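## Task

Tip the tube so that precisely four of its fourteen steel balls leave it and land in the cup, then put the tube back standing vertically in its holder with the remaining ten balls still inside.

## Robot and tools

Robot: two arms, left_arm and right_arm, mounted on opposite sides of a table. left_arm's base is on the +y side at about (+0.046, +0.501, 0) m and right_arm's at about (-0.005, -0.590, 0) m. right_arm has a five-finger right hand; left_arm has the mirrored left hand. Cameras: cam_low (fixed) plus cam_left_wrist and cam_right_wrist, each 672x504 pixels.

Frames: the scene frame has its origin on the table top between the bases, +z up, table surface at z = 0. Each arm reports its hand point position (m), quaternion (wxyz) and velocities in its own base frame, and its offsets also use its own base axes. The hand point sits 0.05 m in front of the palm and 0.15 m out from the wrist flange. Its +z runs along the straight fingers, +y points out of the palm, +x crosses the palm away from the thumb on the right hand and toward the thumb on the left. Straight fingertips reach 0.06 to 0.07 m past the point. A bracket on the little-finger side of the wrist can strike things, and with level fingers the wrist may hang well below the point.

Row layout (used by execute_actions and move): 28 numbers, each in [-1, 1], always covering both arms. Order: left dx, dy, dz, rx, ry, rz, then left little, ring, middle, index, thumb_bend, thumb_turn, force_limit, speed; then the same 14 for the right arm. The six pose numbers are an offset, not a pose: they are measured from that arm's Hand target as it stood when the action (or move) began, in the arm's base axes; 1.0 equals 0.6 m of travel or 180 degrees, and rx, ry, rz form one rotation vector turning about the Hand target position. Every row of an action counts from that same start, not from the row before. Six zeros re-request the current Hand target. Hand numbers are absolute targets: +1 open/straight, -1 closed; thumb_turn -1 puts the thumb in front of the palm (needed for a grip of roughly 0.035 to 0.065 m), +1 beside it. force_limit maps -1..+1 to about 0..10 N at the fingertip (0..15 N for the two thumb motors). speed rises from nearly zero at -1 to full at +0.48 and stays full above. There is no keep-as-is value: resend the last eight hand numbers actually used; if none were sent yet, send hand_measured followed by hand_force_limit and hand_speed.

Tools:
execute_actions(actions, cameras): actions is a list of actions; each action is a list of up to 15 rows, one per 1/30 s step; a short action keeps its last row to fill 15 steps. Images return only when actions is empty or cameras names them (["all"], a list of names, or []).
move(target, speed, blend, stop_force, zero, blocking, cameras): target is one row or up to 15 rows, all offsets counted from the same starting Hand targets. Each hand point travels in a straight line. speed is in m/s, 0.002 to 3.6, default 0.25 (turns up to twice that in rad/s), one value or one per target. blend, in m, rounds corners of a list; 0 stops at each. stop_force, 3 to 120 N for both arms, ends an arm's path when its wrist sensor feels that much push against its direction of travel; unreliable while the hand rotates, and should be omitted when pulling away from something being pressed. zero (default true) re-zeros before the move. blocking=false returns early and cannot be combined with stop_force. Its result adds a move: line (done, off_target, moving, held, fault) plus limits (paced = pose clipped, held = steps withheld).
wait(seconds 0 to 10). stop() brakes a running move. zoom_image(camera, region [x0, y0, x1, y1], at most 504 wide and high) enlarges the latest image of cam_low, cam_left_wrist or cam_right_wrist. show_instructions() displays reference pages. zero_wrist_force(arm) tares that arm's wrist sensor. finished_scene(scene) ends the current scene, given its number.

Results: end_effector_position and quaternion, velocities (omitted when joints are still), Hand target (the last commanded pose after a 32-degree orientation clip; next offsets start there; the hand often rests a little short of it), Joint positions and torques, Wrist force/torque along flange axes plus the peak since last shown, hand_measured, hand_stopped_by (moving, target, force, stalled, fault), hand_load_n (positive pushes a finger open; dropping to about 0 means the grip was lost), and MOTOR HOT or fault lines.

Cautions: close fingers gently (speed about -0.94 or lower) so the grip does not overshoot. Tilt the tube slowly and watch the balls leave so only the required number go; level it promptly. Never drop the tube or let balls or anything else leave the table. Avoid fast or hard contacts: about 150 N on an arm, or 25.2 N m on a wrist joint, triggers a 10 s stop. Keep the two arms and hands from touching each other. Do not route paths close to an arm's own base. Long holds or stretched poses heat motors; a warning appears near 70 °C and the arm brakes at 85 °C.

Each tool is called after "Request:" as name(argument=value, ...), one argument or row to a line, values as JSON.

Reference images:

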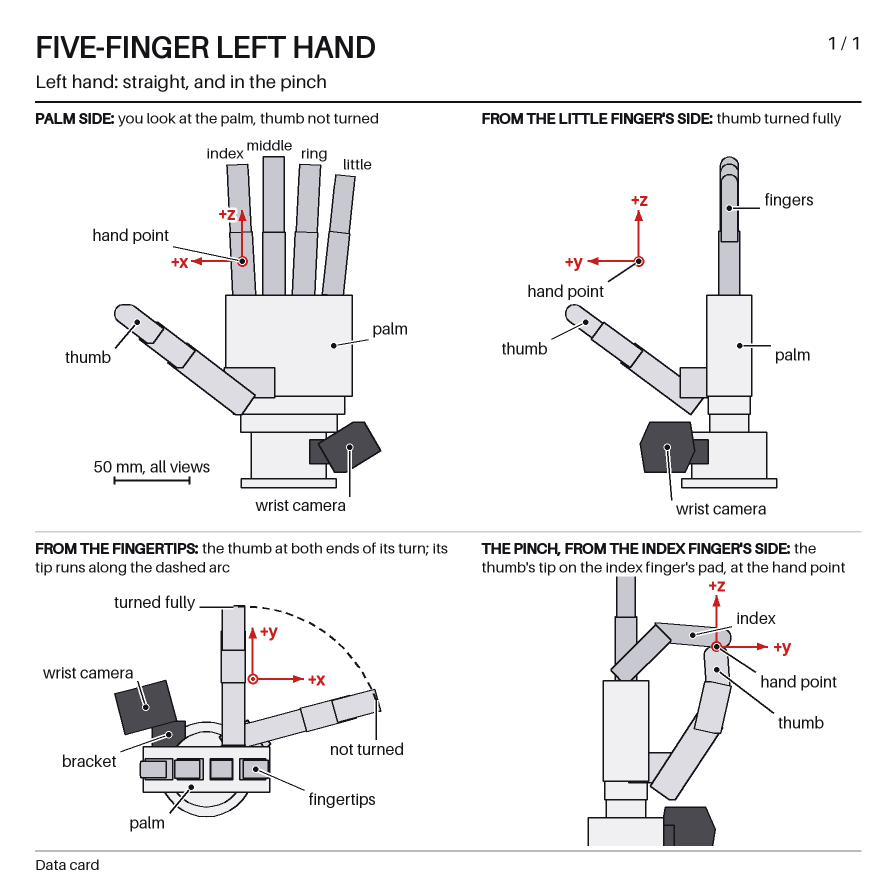

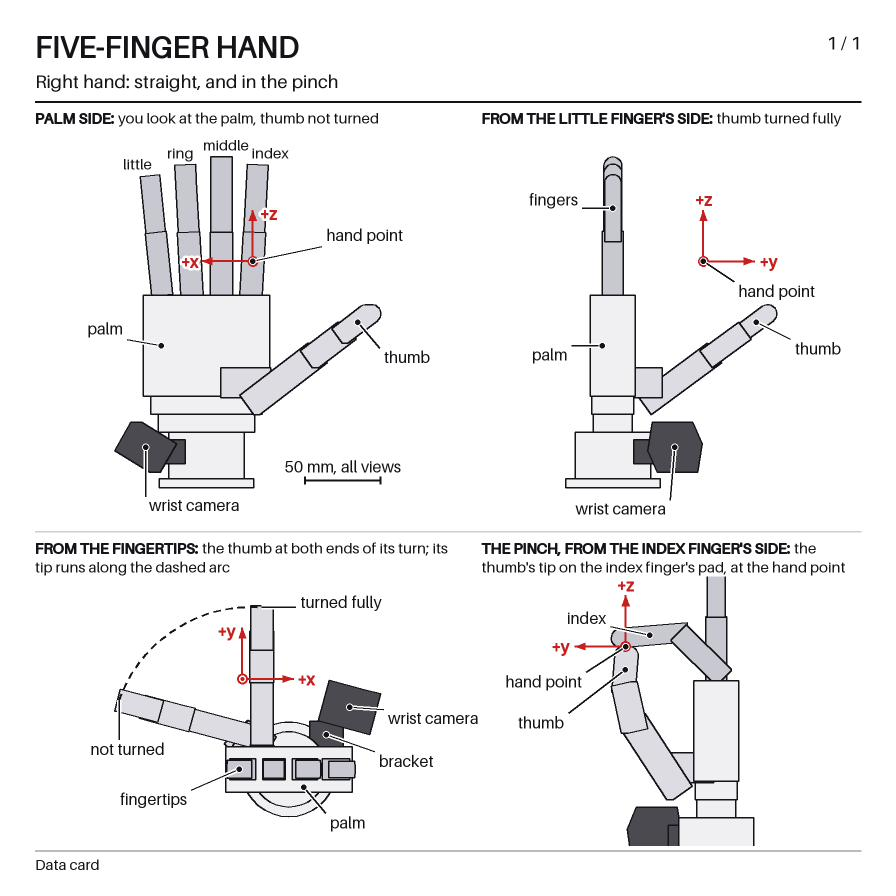

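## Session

Request:
execute_actions(
  actions=[],
)

Request:
zoom_image(
  camera="cam_low",
  region=[200, 190, 560, 390],
)

Request:
zoom_image(
  camera="cam_left_wrist",
  region=[220, 180, 420, 340],
)

Request:
zoom_image(
  camera="cam_right_wrist",
  region=[230, 200, 430, 360],
)

Scene clock: 0.00 s.
left_arm: end_effector_position=(+0.2633, +0.1145, +0.4788) hand_measured=(+1.000, +1.000, +1.000, +1.000, +1.000, +1.000) hand_load_n=(+0.0, +0.0, +0.0, +0.0, +0.0, +0.0) hand_stopped_by=(target, target, target, target, target, target) hand_force_limit=0.00 hand_speed=-0.80 end_effector_quat_wxyz=(+0.010, +0.906, +0.424, +0.003) | right_arm: end_effector_position=(+0.2594, -0.1293, +0.4791) hand_measured=(+1.000, +1.000, +1.000, +1.000, +1.000, +1.000) hand_load_n=(+0.0, +0.0, +0.0, +0.0, -0.5, +0.0) hand_stopped_by=(target, target, target, target, target, target) hand_force_limit=0.00 hand_speed=-0.80 end_effector_quat_wxyz=(-0.010, +0.417, +0.909, -0.011)
Joint positions: left_arm=[4.347 -1.403 -1.359 1.183 -1.552 1.9] | right_arm=[-1.19 -1.706 1.32 1.955 1.6 -1.901]
Joint velocities: within noise
Joint torques (N m): no reading
Wrist force (N): no reading
Wrist torque (N m): no reading
Wrist force, peak (N): no reading
Hand target: left_arm +0.2633, +0.1145, +0.4788; +0.010, +0.906, +0.424, +0.003 | right_arm +0.2594, -0.1293, +0.4791; -0.010, +0.417, +0.909, -0.011

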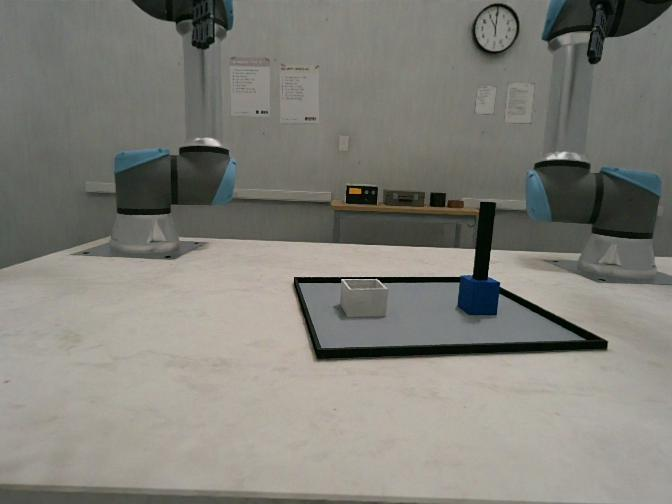

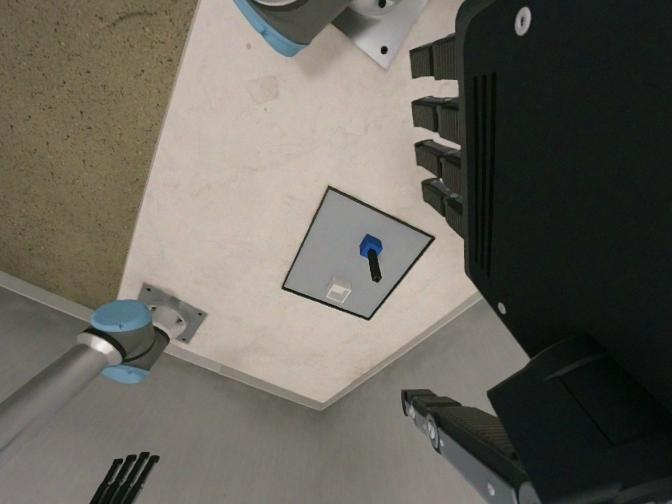

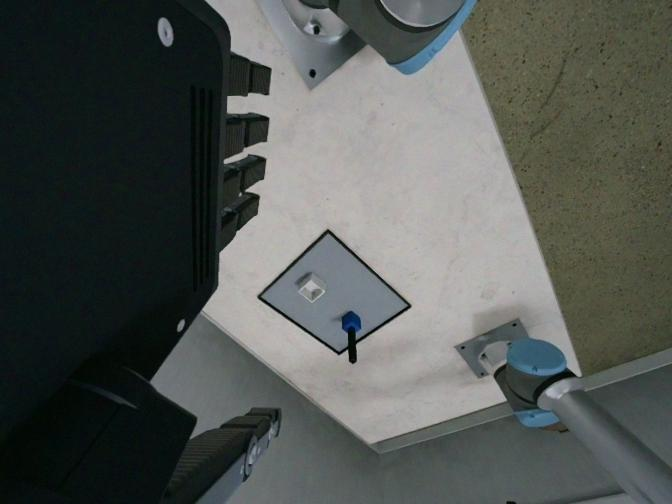

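Scaled by 1.400 from the camera's 672x504 image, which has a finer 960x720 frame.

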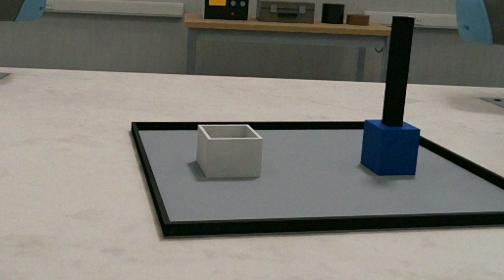

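Scaled by 2.520 from the camera's 672x504 image, which has a finer 960x720 frame.

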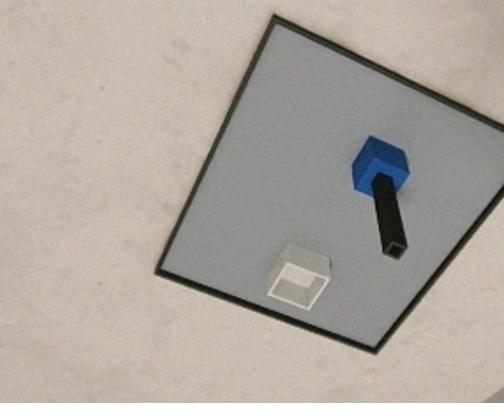

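Scaled by 2.520 from the camera's 672x504 image, which has a finer 960x720 frame.

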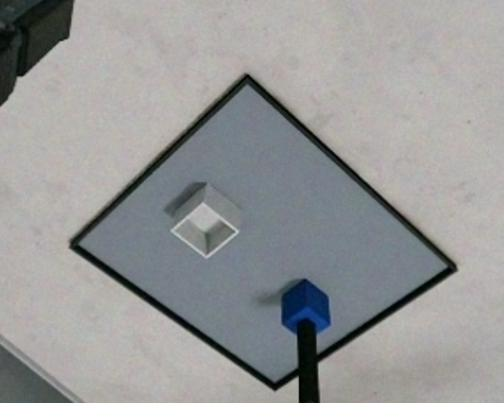

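Request:
move(
  target=[
    [0.0858,0.3789,-0.348,0.3882,-0.3166,0.0057,1,1,1,1,1,1,0,-0.8,0.1319,-0.2285,-0.1,0,0,-0.3572,1,1,1,1,1,1,0,-0.8],
    [0.1925,0.338,-0.4647,0.4955,-0.1346,0.2136,1,1,1,1,1,1,0,-0.8,0.2638,-0.4570,-0.3235,0,0,-0.7144,1,1,1,1,1,1,0,-0.8],
  ],
  speed=0.35,
  blend=[0.03, 0],
  cameras=["all"],
)

Scene clock: 70.80 s.
left_arm: end_effector_position=(+0.3788, +0.3173, +0.2000) hand_measured=(+1.000, +1.000, +1.000, +1.000, +1.000, +1.000) hand_load_n=(-0.5, +0.0, +0.0, +0.0, +0.0, -0.5) hand_stopped_by=(target, target, target, target, target, target) hand_force_limit=0.00 hand_speed=-0.80 end_effector_quat_wxyz=(+0.535, -0.463, -0.535, -0.463) | right_arm: end_effector_position=(+0.4176, -0.4035, +0.2850) hand_measured=(+1.000, +1.000, +1.000, +1.000, +1.000, +1.000) hand_load_n=(+0.0, -0.5, +0.0, +0.0, +0.0, +0.0) hand_stopped_by=(target, target, target, target, target, target) hand_force_limit=0.00 hand_speed=-0.80 end_effector_quat_wxyz=(-0.014, +1.000, +0.018, +0.004)
Joint positions: left_arm=[3.691 -1.79 -2.256 4.047 -2.737 1.571] | right_arm=[-0.904 -0.917 0.827 1.679 1.547 0.63]
Joint torques (N m): left_arm=[-10.45 16.62 21.36 -1.29 -2.53 -1.92] | right_arm=[11.09 -38.66 -29.79 4.27 1.53 2.77]
Wrist force (N): left_arm=[-1.1 -0.4 0.3] | right_arm=[0.5 0.1 0.3]
Wrist torque (N m): left_arm=[-0.03 0.26 0.05] | right_arm=[0.01 -0.10 -0.04]
Wrist force, peak (N): left_arm=[-1.6 -0.9 0.4] | right_arm=[1.1 0.8 0.3]
Hand target: left_arm +0.3788, +0.3173, +0.2000; +0.535, -0.463, -0.535, -0.463 | right_arm +0.4177, -0.4035, +0.2850; -0.014, +1.000, +0.018, +0.004
Off the commanded pose: left_arm 0.000 m, 0 deg | right_arm 0.000 m, 0 deg.
move: done

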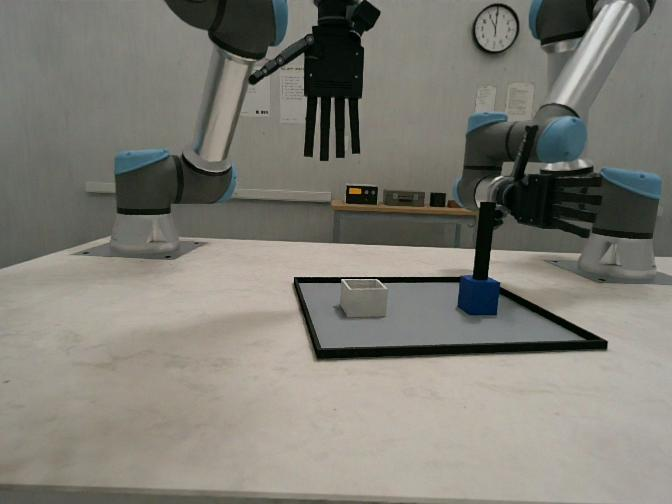

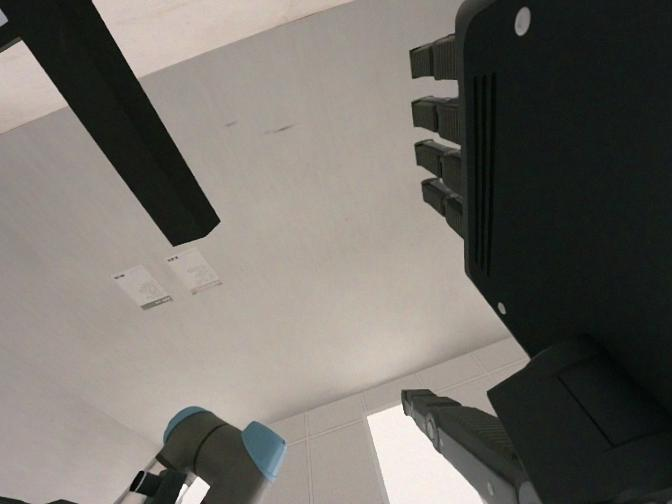

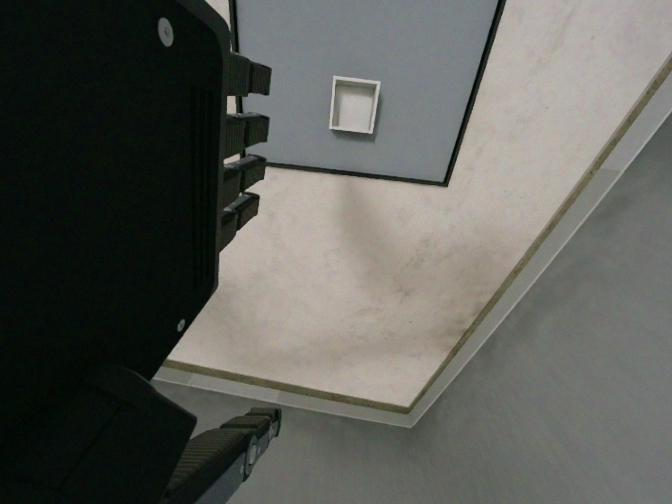

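Request:
zoom_image(
  camera="cam_left_wrist",
  region=[0, 0, 320, 300],
)

Scaled by 1.575 from the camera's 672x504 image, which has a finer 960x720 frame.

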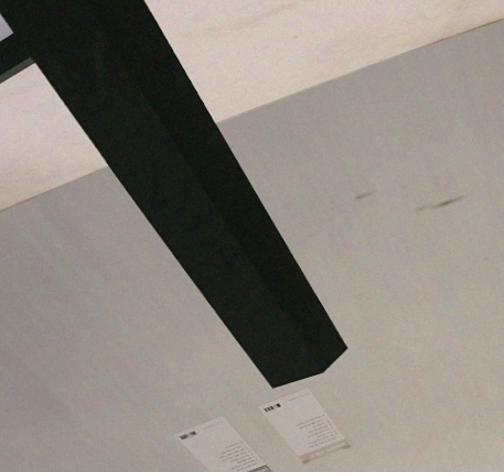

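Request:
move(
  target=[0.0118,-0.0087,-0.1133,0,0,0.0139,1,1,1,1,1,1,0,-0.8,0,0,0,0,0,0,1,1,1,1,1,1,0,-0.8],
  speed=0.12,
  cameras=["cam_left_wrist"],
)

Request:
zoom_image(
  camera="cam_left_wrist",
  region=[0, 60, 320, 360],
)

Scene clock: 97.73 s.
left_arm: end_effector_position=(+0.3859, +0.3121, +0.1320) hand_measured=(+1.000, +1.000, +1.000, +1.000, +1.000, +1.000) hand_load_n=(+0.0, +0.0, +0.5, +0.0, +0.0, +0.0) hand_stopped_by=(target, target, target, target, target, target) hand_force_limit=0.00 hand_speed=-0.80 end_effector_quat_wxyz=(+0.545, -0.451, -0.545, -0.451) | right_arm: end_effector_position=(+0.4177, -0.4035, +0.2850) hand_measured=(+1.000, +1.000, +1.000, +1.000, +1.000, +1.000) hand_load_n=(+0.0, +0.0, +0.0, +0.0, +0.0, +0.0) hand_stopped_by=(target, target, target, target, target, target) hand_force_limit=0.00 hand_speed=-0.80 end_effector_quat_wxyz=(-0.014, +1.000, +0.018, +0.004)
Joint positions: left_arm=[3.649 -1.994 -2.245 4.239 -2.822 1.571] | right_arm=[-0.904 -0.917 0.827 1.679 1.547 0.63]
Joint torques (N m): left_arm=[-10.18 20.68 1.21 2.19 -2.5 2.07] | right_arm=[9.71 -38.47 -28.23 3.98 1.59 2.82]
Wrist force (N): left_arm=[-1.1 0.0 0.3] | right_arm=[0.6 0.0 0.5]
Wrist torque (N m): left_arm=[0.04 0.27 -0.16] | right_arm=[-0.02 -0.12 -0.04]
Wrist force, peak (N): left_arm=[-1.6 0.1 0.1] | right_arm=[1.0 0.1 0.4]
Hand target: left_arm +0.3859, +0.3121, +0.1320; +0.545, -0.451, -0.545, -0.451 | right_arm +0.4177, -0.4035, +0.2850; -0.014, +1.000, +0.018, +0.004
Off the commanded pose: left_arm 0.000 m, 0 deg | right_arm 0.000 m, 0 deg.
move: done
Images, in order (width x height): cam_left_wrist 672x504.

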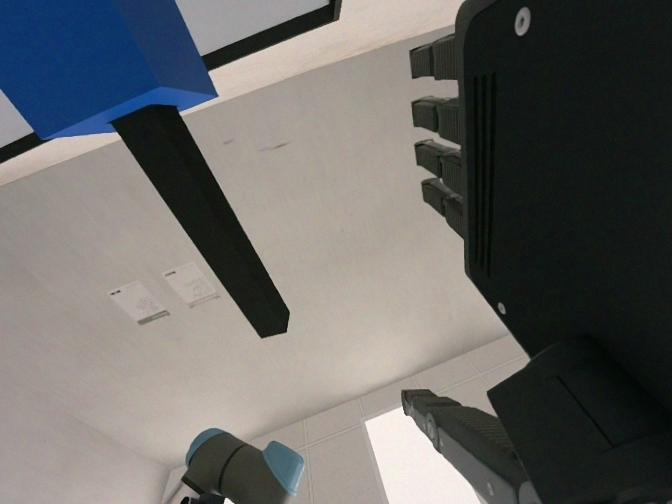

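Scaled by 1.575 from the camera's 672x504 image, which has a finer 960x720 frame.

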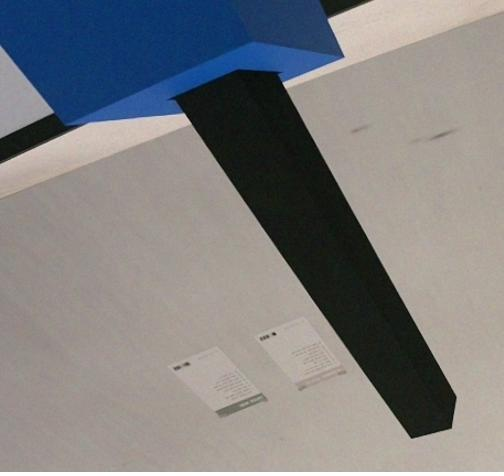

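Request:
move(
  target=[
    [0.1039,-0.0057,-0.0067,0,0,0,1,1,1,1,1,1,0,-0.8,0,0,0,0,0,0,1,1,1,1,1,1,0,-0.8],
    [0.1039,-0.0057,-0.0067,0,0,0,1,1,1,1,1,-1,-0.65,-0.3,0,0,0,0,0,0,1,1,1,1,1,1,0,-0.8],
  ],
  speed=0.1,
  cameras=["cam_left_wrist","cam_low"],
)

Request:
zoom_image(
  camera="cam_left_wrist",
  region=[200, 0, 520, 320],
)

Scene clock: 110.80 s.
left_arm: end_effector_position=(+0.4482, +0.3086, +0.1280) hand_measured=(+1.000, +1.000, +1.000, +1.000, +1.000, -1.000) hand_load_n=(+0.0, +0.0, +0.0, +0.0, +0.0, +0.0) hand_stopped_by=(target, target, target, target, target, target) hand_force_limit=-0.65 hand_speed=-0.30 end_effector_quat_wxyz=(+0.545, -0.451, -0.545, -0.451) | right_arm: end_effector_position=(+0.4177, -0.4035, +0.2850) hand_measured=(+1.000, +1.000, +1.000, +1.000, +1.000, +1.000) hand_load_n=(+0.0, +0.0, +0.0, +0.0, +0.0, +0.5) hand_stopped_by=(target, target, target, target, target, target) hand_force_limit=0.00 hand_speed=-0.80 end_effector_quat_wxyz=(-0.014, +1.000, +0.018, +0.004)
Joint positions: left_arm=[3.568 -2.094 -2.066 4.16 -2.903 1.571] | right_arm=[-0.904 -0.917 0.827 1.679 1.547 0.63]
Joint torques (N m): left_arm=[-9.37 26.73 16.88 -1.02 -1.75 -1.97] | right_arm=[11.79 -39.7 -29.43 4.11 1.58 2.36]
Wrist force (N): left_arm=[-0.9 -0.2 0.0] | right_arm=[0.5 0.0 0.1]
Wrist torque (N m): left_arm=[0.01 0.24 0.04] | right_arm=[0.01 -0.09 -0.05]
Wrist force, peak (N): left_arm=[-1.3 0.1 0.4] | right_arm=[1.0 0.2 0.5]
Hand target: left_arm +0.4482, +0.3086, +0.1280; +0.545, -0.451, -0.545, -0.451 | right_arm +0.4177, -0.4035, +0.2850; -0.014, +1.000, +0.018, +0.004
Off the commanded pose: left_arm 0.000 m, 0 deg | right_arm 0.000 m, 0 deg.
move: done
Images, in order (width x height): cam_low 672x504, cam_left_wrist 672x504.

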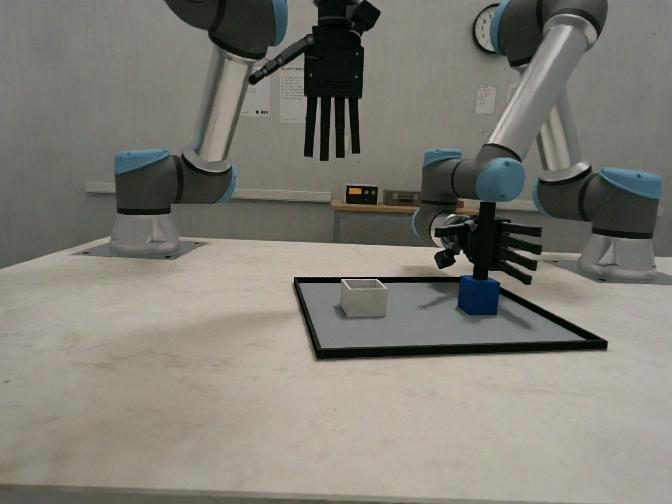

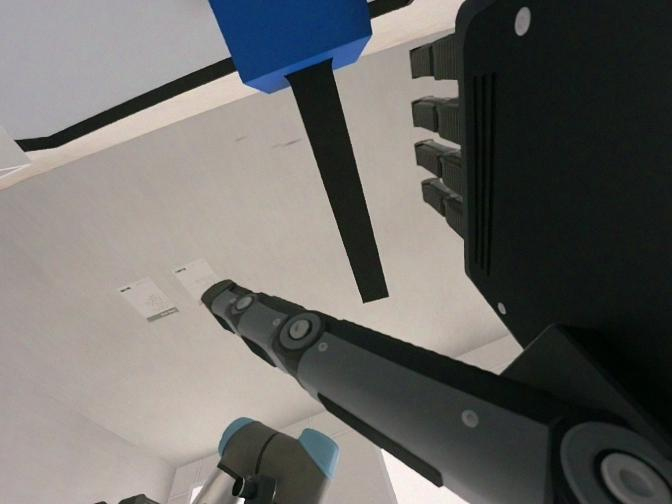

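Scaled by 1.575 from the camera's 672x504 image, which has a finer 960x720 frame.

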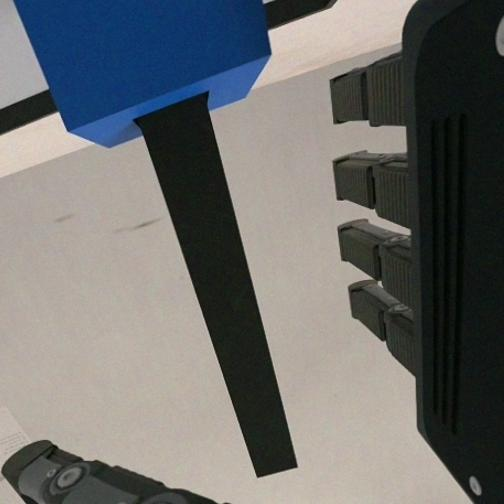

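Request:
execute_actions(
  actions=[],
)

Scene clock: 129.37 s.
left_arm: end_effector_position=(+0.4482, +0.3086, +0.1280) hand_measured=(+1.000, +1.000, +1.000, +1.000, +1.000, -1.000) hand_load_n=(+0.0, +0.0, +0.0, +0.0, +0.0, -0.5) hand_stopped_by=(target, target, target, target, target, target) hand_force_limit=-0.65 hand_speed=-0.30 end_effector_quat_wxyz=(+0.545, -0.451, -0.545, -0.451) | right_arm: end_effector_position=(+0.4177, -0.4035, +0.2850) hand_measured=(+1.000, +1.000, +1.000, +1.000, +1.000, +1.000) hand_load_n=(+0.0, +0.0, +0.0, +0.0, -0.5, +0.5) hand_stopped_by=(target, target, target, target, target, target) hand_force_limit=0.00 hand_speed=-0.80 end_effector_quat_wxyz=(-0.014, +1.000, +0.018, +0.004)
Joint positions: left_arm=[3.568 -2.094 -2.066 4.16 -2.903 1.571] | right_arm=[-0.904 -0.917 0.827 1.679 1.547 0.63]
Joint velocities: within noise
Joint torques (N m): left_arm=[-9.21 27.84 13.74 -0.82 -1.14 -2.09] | right_arm=[11.56 -38.87 -28.38 3.97 1.32 2.42]
Wrist force (N): left_arm=[-0.7 0.0 0.1] | right_arm=[0.3 0.0 0.2]
Wrist torque (N m): left_arm=[0.05 0.20 0.05] | right_arm=[0.01 -0.07 -0.06]
Wrist force, peak (N): left_arm=[-1.2 -0.3 0.2] | right_arm=[0.9 0.1 0.3]
Hand target: left_arm +0.4482, +0.3086, +0.1280; +0.545, -0.451, -0.545, -0.451 | right_arm +0.4177, -0.4035, +0.2850; -0.014, +1.000, +0.018, +0.004
Off the commanded pose: left_arm 0.000 m, 0 deg | right_arm 0.000 m, 0 deg.

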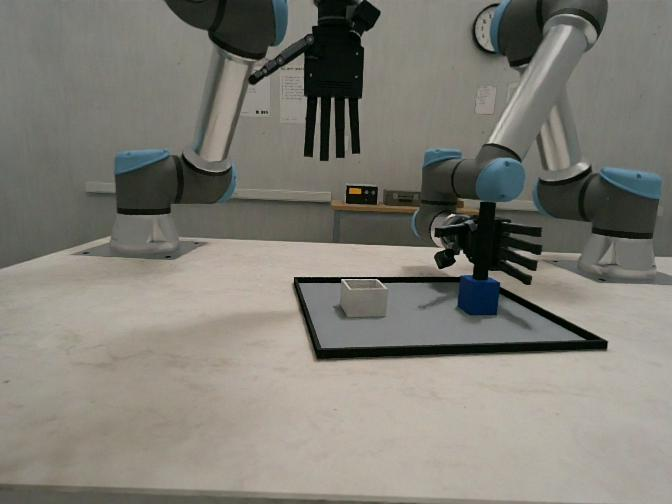

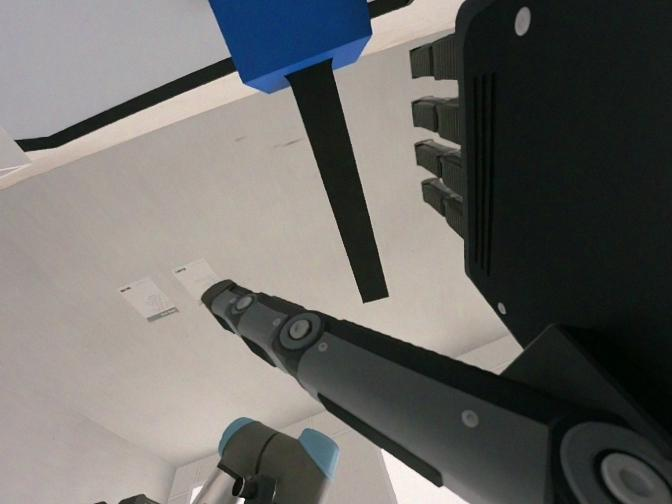

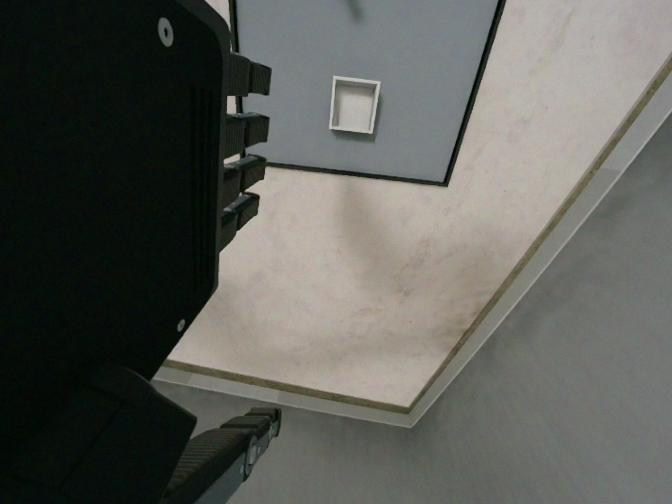

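Request:
move(
  target=[0,0,0,0,0,0,0.3,0.3,0.25,0.25,-0.2,-1,-0.65,-0.8,0,0,0,0,0,0,1,1,1,1,1,1,0,-0.8],
  cameras=["cam_left_wrist"],
)

Scene clock: 135.83 s.
left_arm: end_effector_position=(+0.4482, +0.3086, +0.1280) hand_measured=(+0.300, +0.300, +0.250, +0.250, -0.200, -1.000) hand_load_n=(+0.0, +0.0, +0.0, +0.0, +0.0, +0.0) hand_stopped_by=(target, target, target, target, target, target) hand_force_limit=-0.65 hand_speed=-0.80 end_effector_quat_wxyz=(+0.545, -0.451, -0.545, -0.451) | right_arm: end_effector_position=(+0.4177, -0.4035, +0.2850) hand_measured=(+1.000, +1.000, +1.000, +1.000, +1.000, +1.000) hand_load_n=(+0.0, -0.5, +0.0, +0.0, +0.0, +0.0) hand_stopped_by=(target, target, target, target, target, target) hand_force_limit=0.00 hand_speed=-0.80 end_effector_quat_wxyz=(-0.014, +1.000, +0.018, +0.004)
Joint positions: left_arm=[3.568 -2.094 -2.066 4.16 -2.903 1.571] | right_arm=[-0.904 -0.917 0.827 1.679 1.547 0.63]
Joint torques (N m): left_arm=[-7.82 27.64 6.67 0.14 0.59 -1.75] | right_arm=[12.51 -40.13 -28.82 4.18 1.55 2.22]
Wrist force (N): left_arm=[-0.8 0.0 0.2] | right_arm=[0.7 0.2 0.3]
Wrist torque (N m): left_arm=[0.03 0.23 0.05] | right_arm=[0.03 -0.13 -0.04]
Wrist force, peak (N): left_arm=[-1.2 -0.1 0.4] | right_arm=[1.0 0.1 0.3]
Hand target: left_arm +0.4482, +0.3086, +0.1280; +0.545, -0.451, -0.545, -0.451 | right_arm +0.4177, -0.4035, +0.2850; -0.014, +1.000, +0.018, +0.004
Off the commanded pose: left_arm 0.000 m, 0 deg | right_arm 0.000 m, 0 deg.
move: done
Images, in order (width x height): cam_left_wrist 672x504.

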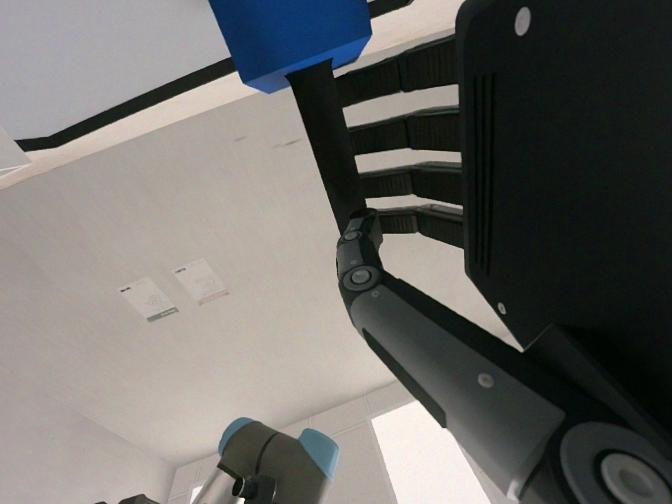

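Request:
move(
  target=[0,0,0,0,0,0,0.3,0.3,-0.2,-0.2,-0.2,-1,-0.65,-0.85,0,0,0,0,0,0,1,1,1,1,1,1,0,-0.8],
  cameras=["cam_left_wrist"],
)

Request:
move(
  target=[0,0,0,0,0,0,0.3,0.3,-0.25,-0.2,-0.2,-1,0.0,-0.92,0,0,0,0,0,0,1,1,1,1,1,1,0,-0.8],
  cameras=["cam_left_wrist"],
)

Scene clock: 139.73 s.
left_arm: end_effector_position=(+0.4482, +0.3086, +0.1280) hand_measured=(+0.300, +0.300, +0.114, +0.086, -0.200, -1.000) hand_load_n=(+0.0, +0.0, +4.0, +7.0, +0.0, +0.0) hand_stopped_by=(target, target, force, force, target, target) hand_force_limit=-0.65 hand_speed=-0.85 end_effector_quat_wxyz=(+0.545, -0.451, -0.545, -0.451) | right_arm: end_effector_position=(+0.4177, -0.4035, +0.2850) hand_measured=(+1.000, +1.000, +1.000, +1.000, +1.000, +1.000) hand_load_n=(+0.0, +0.0, +0.0, +0.0, +0.0, +0.0) hand_stopped_by=(target, target, target, target, target, target) hand_force_limit=0.00 hand_speed=-0.80 end_effector_quat_wxyz=(-0.014, +1.000, +0.018, +0.004)
Joint positions: left_arm=[3.568 -2.094 -2.066 4.16 -2.903 1.571] | right_arm=[-0.904 -0.917 0.827 1.679 1.547 0.63]
Joint torques (N m): left_arm=[-7.94 28.15 6.49 0.66 1.39 -1.83] | right_arm=[11.06 -39.23 -28.68 4.09 1.44 2.13]
Wrist force (N): left_arm=[0.4 -2.8 9.9] | right_arm=[0.9 0.2 0.2]
Wrist torque (N m): left_arm=[-0.11 0.35 0.09] | right_arm=[0.03 -0.15 -0.02]
Wrist force, peak (N): left_arm=[0.4 -3.1 10.4] | right_arm=[0.8 0.2 0.4]
Hand target: left_arm +0.4482, +0.3086, +0.1280; +0.545, -0.451, -0.545, -0.451 | right_arm +0.4177, -0.4035, +0.2850; -0.014, +1.000, +0.018, +0.004
Off the commanded pose: left_arm 0.000 m, 0 deg | right_arm 0.000 m, 0 deg.
move: done
Images, in order (width x height): cam_left_wrist 672x504.

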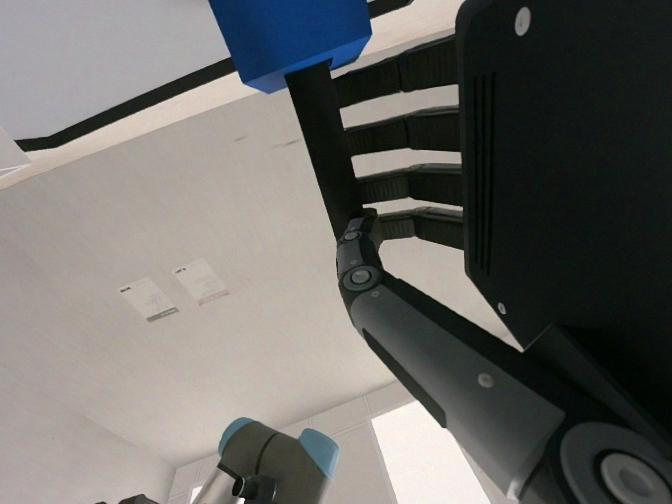

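Scene clock: 140.23 s.
left_arm: end_effector_position=(+0.4482, +0.3086, +0.1280) hand_measured=(+0.300, +0.300, +0.108, +0.086, -0.200, -1.000) hand_load_n=(+0.0, +0.0, +7.0, +6.5, +0.0, +0.0) hand_stopped_by=(target, target, force, force, target, target) hand_force_limit=0.00 hand_speed=-0.92 end_effector_quat_wxyz=(+0.545, -0.451, -0.545, -0.451) | right_arm: end_effector_position=(+0.4177, -0.4035, +0.2850) hand_measured=(+1.000, +1.000, +1.000, +1.000, +1.000, +1.000) hand_load_n=(+0.0, +0.0, +0.0, +0.0, +0.0, +0.0) hand_stopped_by=(target, target, target, target, target, target) hand_force_limit=0.00 hand_speed=-0.80 end_effector_quat_wxyz=(-0.014, +1.000, +0.018, +0.004)
Joint positions: left_arm=[3.568 -2.094 -2.066 4.16 -2.903 1.571] | right_arm=[-0.904 -0.917 0.827 1.679 1.547 0.63]
Joint torques (N m): left_arm=[-8.41 28.7 6.81 0.7 1.45 -1.79] | right_arm=[10.59 -38.58 -27.9 4.27 1.35 2.07]
Wrist force (N): left_arm=[0.7 -3.4 12.3] | right_arm=[0.7 0.3 0.3]
Wrist torque (N m): left_arm=[-0.15 0.41 0.12] | right_arm=[0.05 -0.12 -0.03]
Wrist force, peak (N): left_arm=[0.5 -3.6 12.6] | right_arm=[0.8 -0.2 0.6]
Hand target: left_arm +0.4482, +0.3086, +0.1280; +0.545, -0.451, -0.545, -0.451 | right_arm +0.4177, -0.4035, +0.2850; -0.014, +1.000, +0.018, +0.004
Off the commanded pose: left_arm 0.000 m, 0 deg | right_arm 0.000 m, 0 deg.
move: done
Images, in order (width x height): cam_left_wrist 672x504.

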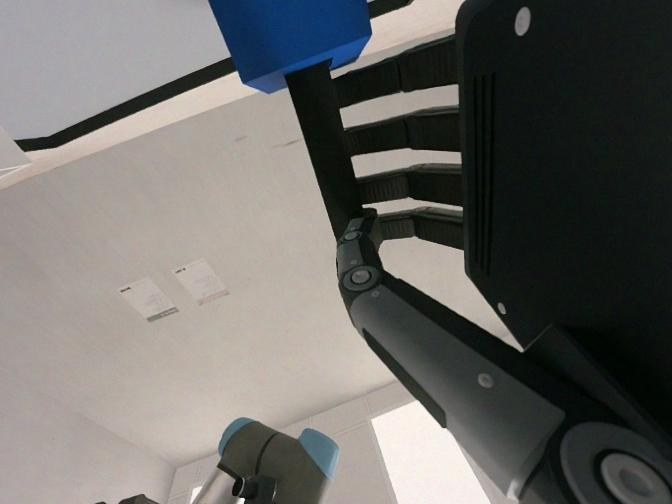

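Request:
move(
  target=[0,0,0,0,0,0,0.3,0.3,0.25,0.25,-0.2,-1,-0.65,-0.85,0,0,0,0,0,0,1,1,1,1,1,1,0,-0.8],
)

Request:
move(
  target=[-0.00062,0.00328,0,0,0,0,0.3,0.3,0.25,0.25,-0.2,-1,-0.65,-0.85,0,0,0,0,0,0,1,1,1,1,1,1,0,-0.8],
  speed=0.02,
)

Request:
move(
  target=[0,0,0,0,0,0,0.3,0.3,-0.2,-0.2,-0.2,-1,-0.65,-0.85,0,0,0,0,0,0,1,1,1,1,1,1,0,-0.8],
  cameras=["cam_left_wrist"],
)

Scene clock: 150.73 s.
left_arm: end_effector_position=(+0.4482, +0.3086, +0.1280) hand_measured=(+0.300, +0.300, +0.250, +0.250, -0.200, -1.000) hand_load_n=(-0.5, +0.0, +0.0, +0.0, +0.0, +0.0) hand_stopped_by=(target, target, target, target, target, target) hand_force_limit=-0.65 hand_speed=-0.85 end_effector_quat_wxyz=(+0.545, -0.451, -0.545, -0.451) | right_arm: end_effector_position=(+0.4177, -0.4035, +0.2850) hand_measured=(+1.000, +1.000, +1.000, +1.000, +1.000, +1.000) hand_load_n=(+0.5, +0.0, +0.0, +0.0, +0.0, +0.0) hand_stopped_by=(target, target, target, target, target, target) hand_force_limit=0.00 hand_speed=-0.80 end_effector_quat_wxyz=(-0.014, +1.000, +0.018, +0.004)
Joint positions: left_arm=[3.568 -2.094 -2.066 4.16 -2.903 1.571] | right_arm=[-0.904 -0.917 0.827 1.679 1.547 0.63]
Joint torques (N m): left_arm=[-7.23 28.97 6.84 1.17 -0.58 -1.66] | right_arm=[9.02 -38.99 -28.79 4.12 1.36 2.14]
Wrist force (N): left_arm=[-0.6 0.1 0.3] | right_arm=[0.3 0.1 0.2]
Wrist torque (N m): left_arm=[0.04 0.19 0.06] | right_arm=[0.03 -0.07 -0.05]
Wrist force, peak (N): left_arm=[0.5 -3.5 12.5] | right_arm=[0.8 -0.1 0.4]
Hand target: left_arm +0.4482, +0.3086, +0.1280; +0.545, -0.451, -0.545, -0.451 | right_arm +0.4177, -0.4035, +0.2850; -0.014, +1.000, +0.018, +0.004
Off the commanded pose: left_arm 0.000 m, 0 deg | right_arm 0.000 m, 0 deg.
move: done

Scene clock: 151.43 s.
left_arm: end_effector_position=(+0.4479, +0.3106, +0.1279) hand_measured=(+0.300, +0.300, +0.250, +0.250, -0.200, -1.000) hand_load_n=(+0.0, +0.0, -0.5, +0.0, +0.0, +0.0) hand_stopped_by=(target, target, target, target, target, target) hand_force_limit=-0.65 hand_speed=-0.85 end_effector_quat_wxyz=(+0.545, -0.451, -0.545, -0.451) | right_arm: end_effector_position=(+0.4177, -0.4035, +0.2850) hand_measured=(+1.000, +1.000, +1.000, +1.000, +1.000, +1.000) hand_load_n=(+0.0, +0.0, +0.0, +0.0, +0.0, +0.0) hand_stopped_by=(target, target, target, target, target, target) hand_force_limit=0.00 hand_speed=-0.80 end_effector_quat_wxyz=(-0.014, +1.000, +0.018, +0.004)
Joint positions: left_arm=[3.573 -2.094 -2.067 4.16 -2.898 1.571] | right_arm=[-0.904 -0.917 0.827 1.679 1.547 0.63]
Joint torques (N m): left_arm=[8.9 40.49 2.5 2.27 1.7 -2.01] | right_arm=[10.48 -39.26 -28.72 4.05 1.44 1.96]
Wrist force (N): left_arm=[-0.8 0.0 0.5] | right_arm=[0.4 0.2 0.3]
Wrist torque (N m): left_arm=[0.02 0.23 0.05] | right_arm=[0.03 -0.08 -0.05]
Wrist force, peak (N): left_arm=[-1.0 -0.2 0.3] | right_arm=[0.7 0.2 0.6]
Hand target: left_arm +0.4479, +0.3106, +0.1280; +0.545, -0.451, -0.545, -0.451 | right_arm +0.4177, -0.4035, +0.2850; -0.014, +1.000, +0.018, +0.004
Off the commanded pose: left_arm 0.000 m, 0 deg | right_arm 0.000 m, 0 deg.
move: done

Scene clock: 152.07 s.
left_arm: end_effector_position=(+0.4479, +0.3106, +0.1280) hand_measured=(+0.300, +0.300, +0.112, +0.098, -0.200, -1.000) hand_load_n=(+0.0, +0.0, +1.0, +2.0, +0.5, -0.5) hand_stopped_by=(target, target, force, force, target, target) hand_force_limit=-0.65 hand_speed=-0.85 end_effector_quat_wxyz=(+0.545, -0.451, -0.545, -0.451) | right_arm: end_effector_position=(+0.4177, -0.4035, +0.2850) hand_measured=(+1.000, +1.000, +1.000, +1.000, +1.000, +1.000) hand_load_n=(+0.0, +0.0, +0.0, +0.0, +0.0, +0.0) hand_stopped_by=(target, target, target, target, target, target) hand_force_limit=0.00 hand_speed=-0.80 end_effector_quat_wxyz=(-0.014, +1.000, +0.018, +0.004)
Joint positions: left_arm=[3.573 -2.094 -2.067 4.16 -2.898 1.571] | right_arm=[-0.904 -0.917 0.827 1.679 1.547 0.63]
Joint torques (N m): left_arm=[8.71 41.66 2.06 2.1 1.74 -1.56] | right_arm=[10.84 -38.78 -28.55 4.16 1.49 2]
Wrist force (N): left_arm=[-0.6 -0.1 0.2] | right_arm=[0.5 0.0 0.3]
Wrist torque (N m): left_arm=[0.03 0.23 0.05] | right_arm=[-0.01 -0.10 -0.05]
Wrist force, peak (N): left_arm=[-1.3 -0.3 0.7] | right_arm=[0.9 0.4 0.2]
Hand target: left_arm +0.4479, +0.3106, +0.1280; +0.545, -0.451, -0.545, -0.451 | right_arm +0.4177, -0.4035, +0.2850; -0.014, +1.000, +0.018, +0.004
Off the commanded pose: left_arm 0.000 m, 0 deg | right_arm 0.000 m, 0 deg.
move: done
Images, in order (width x height): cam_left_wrist 672x504.

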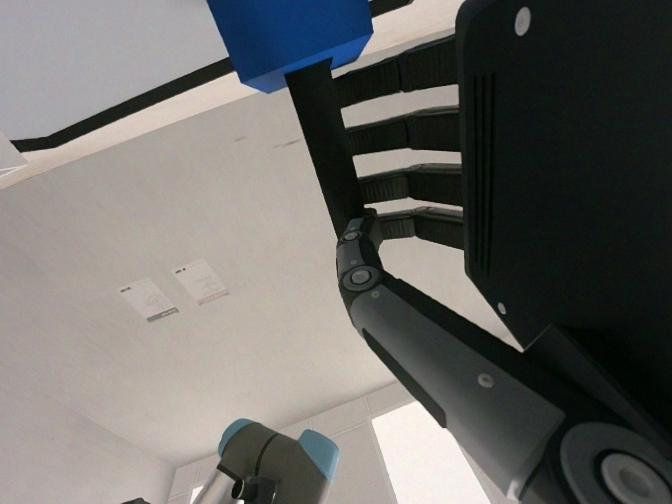

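Request:
move(
  target=[0,0,0,0,0,0,0.3,0.3,-0.25,-0.25,-0.2,-1,0.0,-0.92,0,0,0,0,0,0,1,1,1,1,1,1,0,-0.8],
)

Scene clock: 154.70 s.
left_arm: end_effector_position=(+0.4479, +0.3106, +0.1280) hand_measured=(+0.300, +0.300, +0.100, +0.086, -0.200, -1.000) hand_load_n=(+0.0, +0.0, +6.0, +6.0, +2.5, -0.5) hand_stopped_by=(target, target, force, force, target, target) hand_force_limit=0.00 hand_speed=-0.92 end_effector_quat_wxyz=(+0.545, -0.451, -0.545, -0.451) | right_arm: end_effector_position=(+0.4177, -0.4035, +0.2850) hand_measured=(+1.000, +1.000, +1.000, +1.000, +1.000, +1.000) hand_load_n=(+0.0, +0.0, +0.0, +0.0, -0.5, +0.0) hand_stopped_by=(target, target, target, target, target, target) hand_force_limit=0.00 hand_speed=-0.80 end_effector_quat_wxyz=(-0.014, +1.000, +0.018, +0.004)
Joint positions: left_arm=[3.573 -2.094 -2.067 4.16 -2.898 1.571] | right_arm=[-0.904 -0.917 0.827 1.679 1.547 0.63]
Joint torques (N m): left_arm=[6.47 40.29 5.9 1.62 1.45 -0.38] | right_arm=[10.83 -39.14 -29.07 4.01 1.22 1.78]
Wrist force (N): left_arm=[1.2 -0.4 1.2] | right_arm=[0.6 0.3 0.6]
Wrist torque (N m): left_arm=[0.04 0.27 0.09] | right_arm=[0.02 -0.13 -0.03]
Wrist force, peak (N): left_arm=[1.3 -0.5 1.5] | right_arm=[1.0 0.2 0.3]
Hand target: left_arm +0.4479, +0.3106, +0.1280; +0.545, -0.451, -0.545, -0.451 | right_arm +0.4177, -0.4035, +0.2850; -0.014, +1.000, +0.018, +0.004
Off the commanded pose: left_arm 0.000 m, 0 deg | right_arm 0.000 m, 0 deg.
move: done

Request:
move(
  target=[0,0,0.0133,0,0,0,0.3,0.3,-0.25,-0.25,-0.2,-1,0.0,-0.92,0,0,0,0,0,0,1,1,1,1,1,1,0,-0.8],
  speed=0.03,
  cameras=["all"],
)

Scene clock: 157.70 s.
left_arm: end_effector_position=(+0.4479, +0.3106, +0.1359) hand_measured=(+0.300, +0.300, +0.100, +0.086, -0.200, -1.000) hand_load_n=(+0.0, +0.5, +5.5, +5.5, +2.0, -0.5) hand_stopped_by=(target, target, force, force, target, target) hand_force_limit=0.00 hand_speed=-0.92 end_effector_quat_wxyz=(+0.545, -0.451, -0.545, -0.451) | right_arm: end_effector_position=(+0.4177, -0.4035, +0.2850) hand_measured=(+1.000, +1.000, +1.000, +1.000, +1.000, +1.000) hand_load_n=(+0.0, +0.0, -0.5, +0.0, +0.0, +0.0) hand_stopped_by=(target, target, target, target, target, target) hand_force_limit=0.00 hand_speed=-0.80 end_effector_quat_wxyz=(-0.014, +1.000, +0.018, +0.004)
Joint positions: left_arm=[3.573 -2.076 -2.065 4.141 -2.898 1.571] | right_arm=[-0.904 -0.917 0.827 1.679 1.547 0.63]
Joint torques (N m): left_arm=[5.48 42.34 19.58 -1.22 1.6 -1.96] | right_arm=[9.69 -39.25 -27.8 4.15 1.25 1.89]
Wrist force (N): left_arm=[-1.8 -0.1 0.3] | right_arm=[0.6 0.5 0.4]
Wrist torque (N m): left_arm=[0.01 0.25 -0.01] | right_arm=[0.06 -0.12 -0.03]
Wrist force, peak (N): left_arm=[-2.0 0.0 0.7] | right_arm=[0.9 0.2 0.4]
Hand target: left_arm +0.4479, +0.3106, +0.1359; +0.545, -0.451, -0.545, -0.451 | right_arm +0.4177, -0.4035, +0.2850; -0.014, +1.000, +0.018, +0.004
Off the commanded pose: left_arm 0.000 m, 0 deg | right_arm 0.000 m, 0 deg.
move: done

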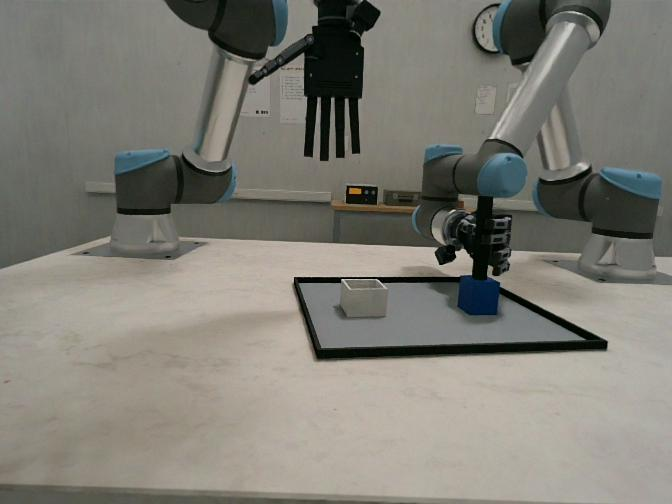

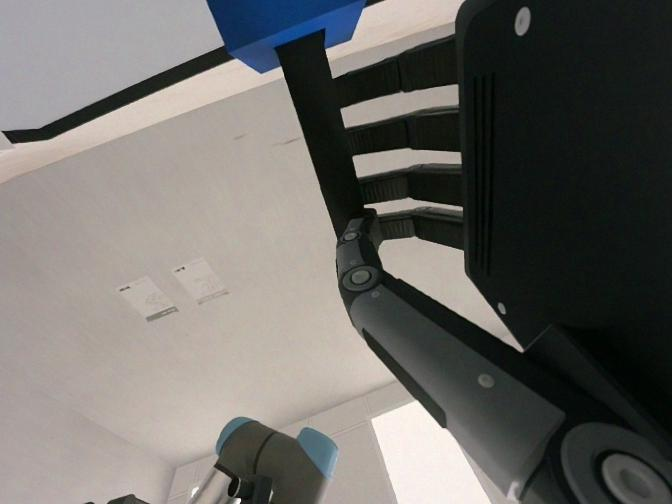

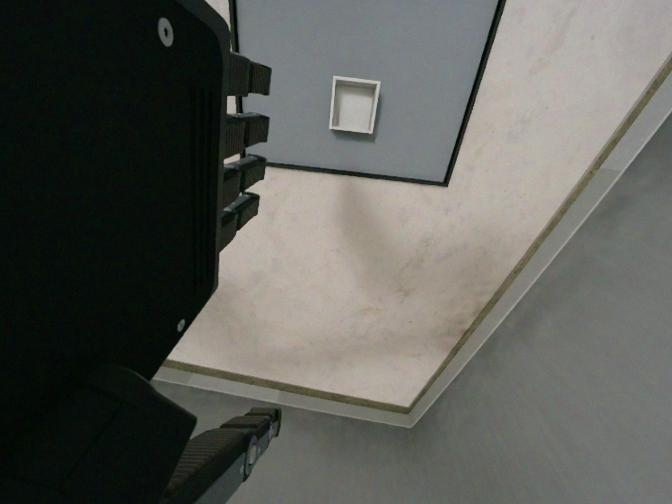

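Request:
move(
  target=[0,0,0.14,0,0,0,0.3,0.3,-0.25,-0.25,-0.2,-1,0.0,-0.92,0,0,0,0,0,0,1,1,1,1,1,1,0,-0.8],
  speed=0.08,
)

Request:
move(
  target=[0,0,0,0,0,0,0.1,0.1,-0.25,-0.25,-0.2,-1,-0.92,-0.985,0,0,0,0,0,0,1,1,1,1,1,1,0,-0.8],
  cameras=["cam_low", "cam_left_wrist"],
)

Scene clock: 161.43 s.
left_arm: end_effector_position=(+0.4478, +0.3106, +0.2199) hand_measured=(+0.300, +0.300, +0.100, +0.086, -0.200, -1.000) hand_load_n=(+0.0, +0.0, +5.5, +6.0, +1.5, -0.5) hand_stopped_by=(target, target, force, force, target, target) hand_force_limit=0.00 hand_speed=-0.92 end_effector_quat_wxyz=(+0.545, -0.451, -0.545, -0.451) | right_arm: end_effector_position=(+0.4177, -0.4035, +0.2850) hand_measured=(+1.000, +1.000, +1.000, +1.000, +1.000, +1.000) hand_load_n=(+0.0, +0.0, +0.0, +0.0, +0.0, +0.0) hand_stopped_by=(target, target, target, target, target, target) hand_force_limit=0.00 hand_speed=-0.80 end_effector_quat_wxyz=(-0.014, +1.000, +0.018, +0.004)
Joint positions: left_arm=[3.573 -1.903 -2.017 3.921 -2.898 1.572] | right_arm=[-0.904 -0.917 0.827 1.679 1.547 0.63]
Joint torques (N m): left_arm=[-7.38 38.57 22.58 -1.38 -2.27 -2.02] | right_arm=[10.63 -39.81 -28.66 3.97 1.19 1.71]
Wrist force (N): left_arm=[-1.6 -0.1 0.3] | right_arm=[0.6 0.3 0.5]
Wrist torque (N m): left_arm=[0.01 0.22 0.05] | right_arm=[0.03 -0.13 -0.03]
Wrist force, peak (N): left_arm=[-2.2 0.0 0.2] | right_arm=[0.9 0.2 0.4]
Hand target: left_arm +0.4479, +0.3106, +0.2199; +0.545, -0.451, -0.545, -0.451 | right_arm +0.4177, -0.4035, +0.2850; -0.014, +1.000, +0.018, +0.004
Off the commanded pose: left_arm 0.000 m, 0 deg | right_arm 0.000 m, 0 deg.
move: done

Scene clock: 165.23 s.
left_arm: end_effector_position=(+0.4479, +0.3106, +0.2199) hand_measured=(+0.136, +0.126, +0.100, +0.086, -0.200, -1.000) hand_load_n=(+0.0, +0.5, +5.0, +6.5, +2.0, -0.5) hand_stopped_by=(force, force, force, force, target, target) hand_force_limit=-0.92 hand_speed=-0.98 end_effector_quat_wxyz=(+0.545, -0.451, -0.545, -0.451) | right_arm: end_effector_position=(+0.4177, -0.4035, +0.2850) hand_measured=(+1.000, +1.000, +1.000, +1.000, +1.000, +1.000) hand_load_n=(+0.0, +0.0, +0.0, +0.0, +0.0, +0.0) hand_stopped_by=(target, target, target, target, target, target) hand_force_limit=0.00 hand_speed=-0.80 end_effector_quat_wxyz=(-0.014, +1.000, +0.018, +0.004)
Joint positions: left_arm=[3.573 -1.903 -2.017 3.92 -2.898 1.571] | right_arm=[-0.904 -0.917 0.827 1.679 1.547 0.63]
Joint torques (N m): left_arm=[-9.83 37.08 23.52 -1.23 -2.23 -2.01] | right_arm=[10.32 -39.5 -27.86 4.1 1.39 1.7]
Wrist force (N): left_arm=[-1.6 0.0 0.3] | right_arm=[0.6 0.1 0.4]
Wrist torque (N m): left_arm=[0.03 0.21 0.05] | right_arm=[0.01 -0.12 -0.03]
Wrist force, peak (N): left_arm=[-2.0 0.0 0.3] | right_arm=[0.9 -0.1 0.3]
Hand target: left_arm +0.4479, +0.3106, +0.2199; +0.545, -0.451, -0.545, -0.451 | right_arm +0.4177, -0.4035, +0.2850; -0.014, +1.000, +0.018, +0.004
Off the commanded pose: left_arm 0.000 m, 0 deg | right_arm 0.000 m, 0 deg.
move: done
Images, in order (width x height): cam_low 672x504, cam_left_wrist 672x504.

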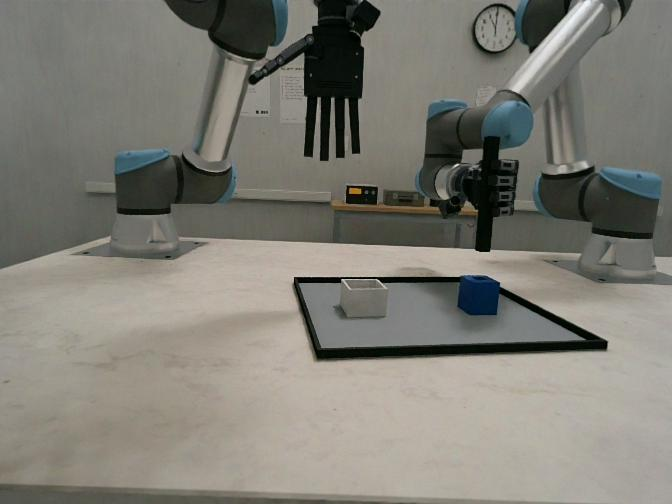

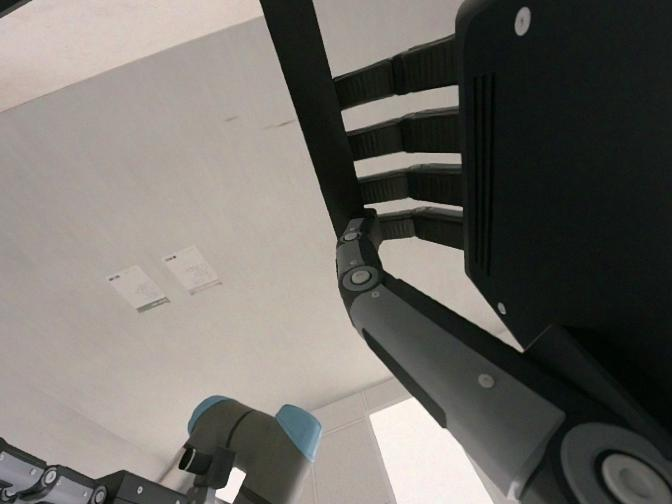

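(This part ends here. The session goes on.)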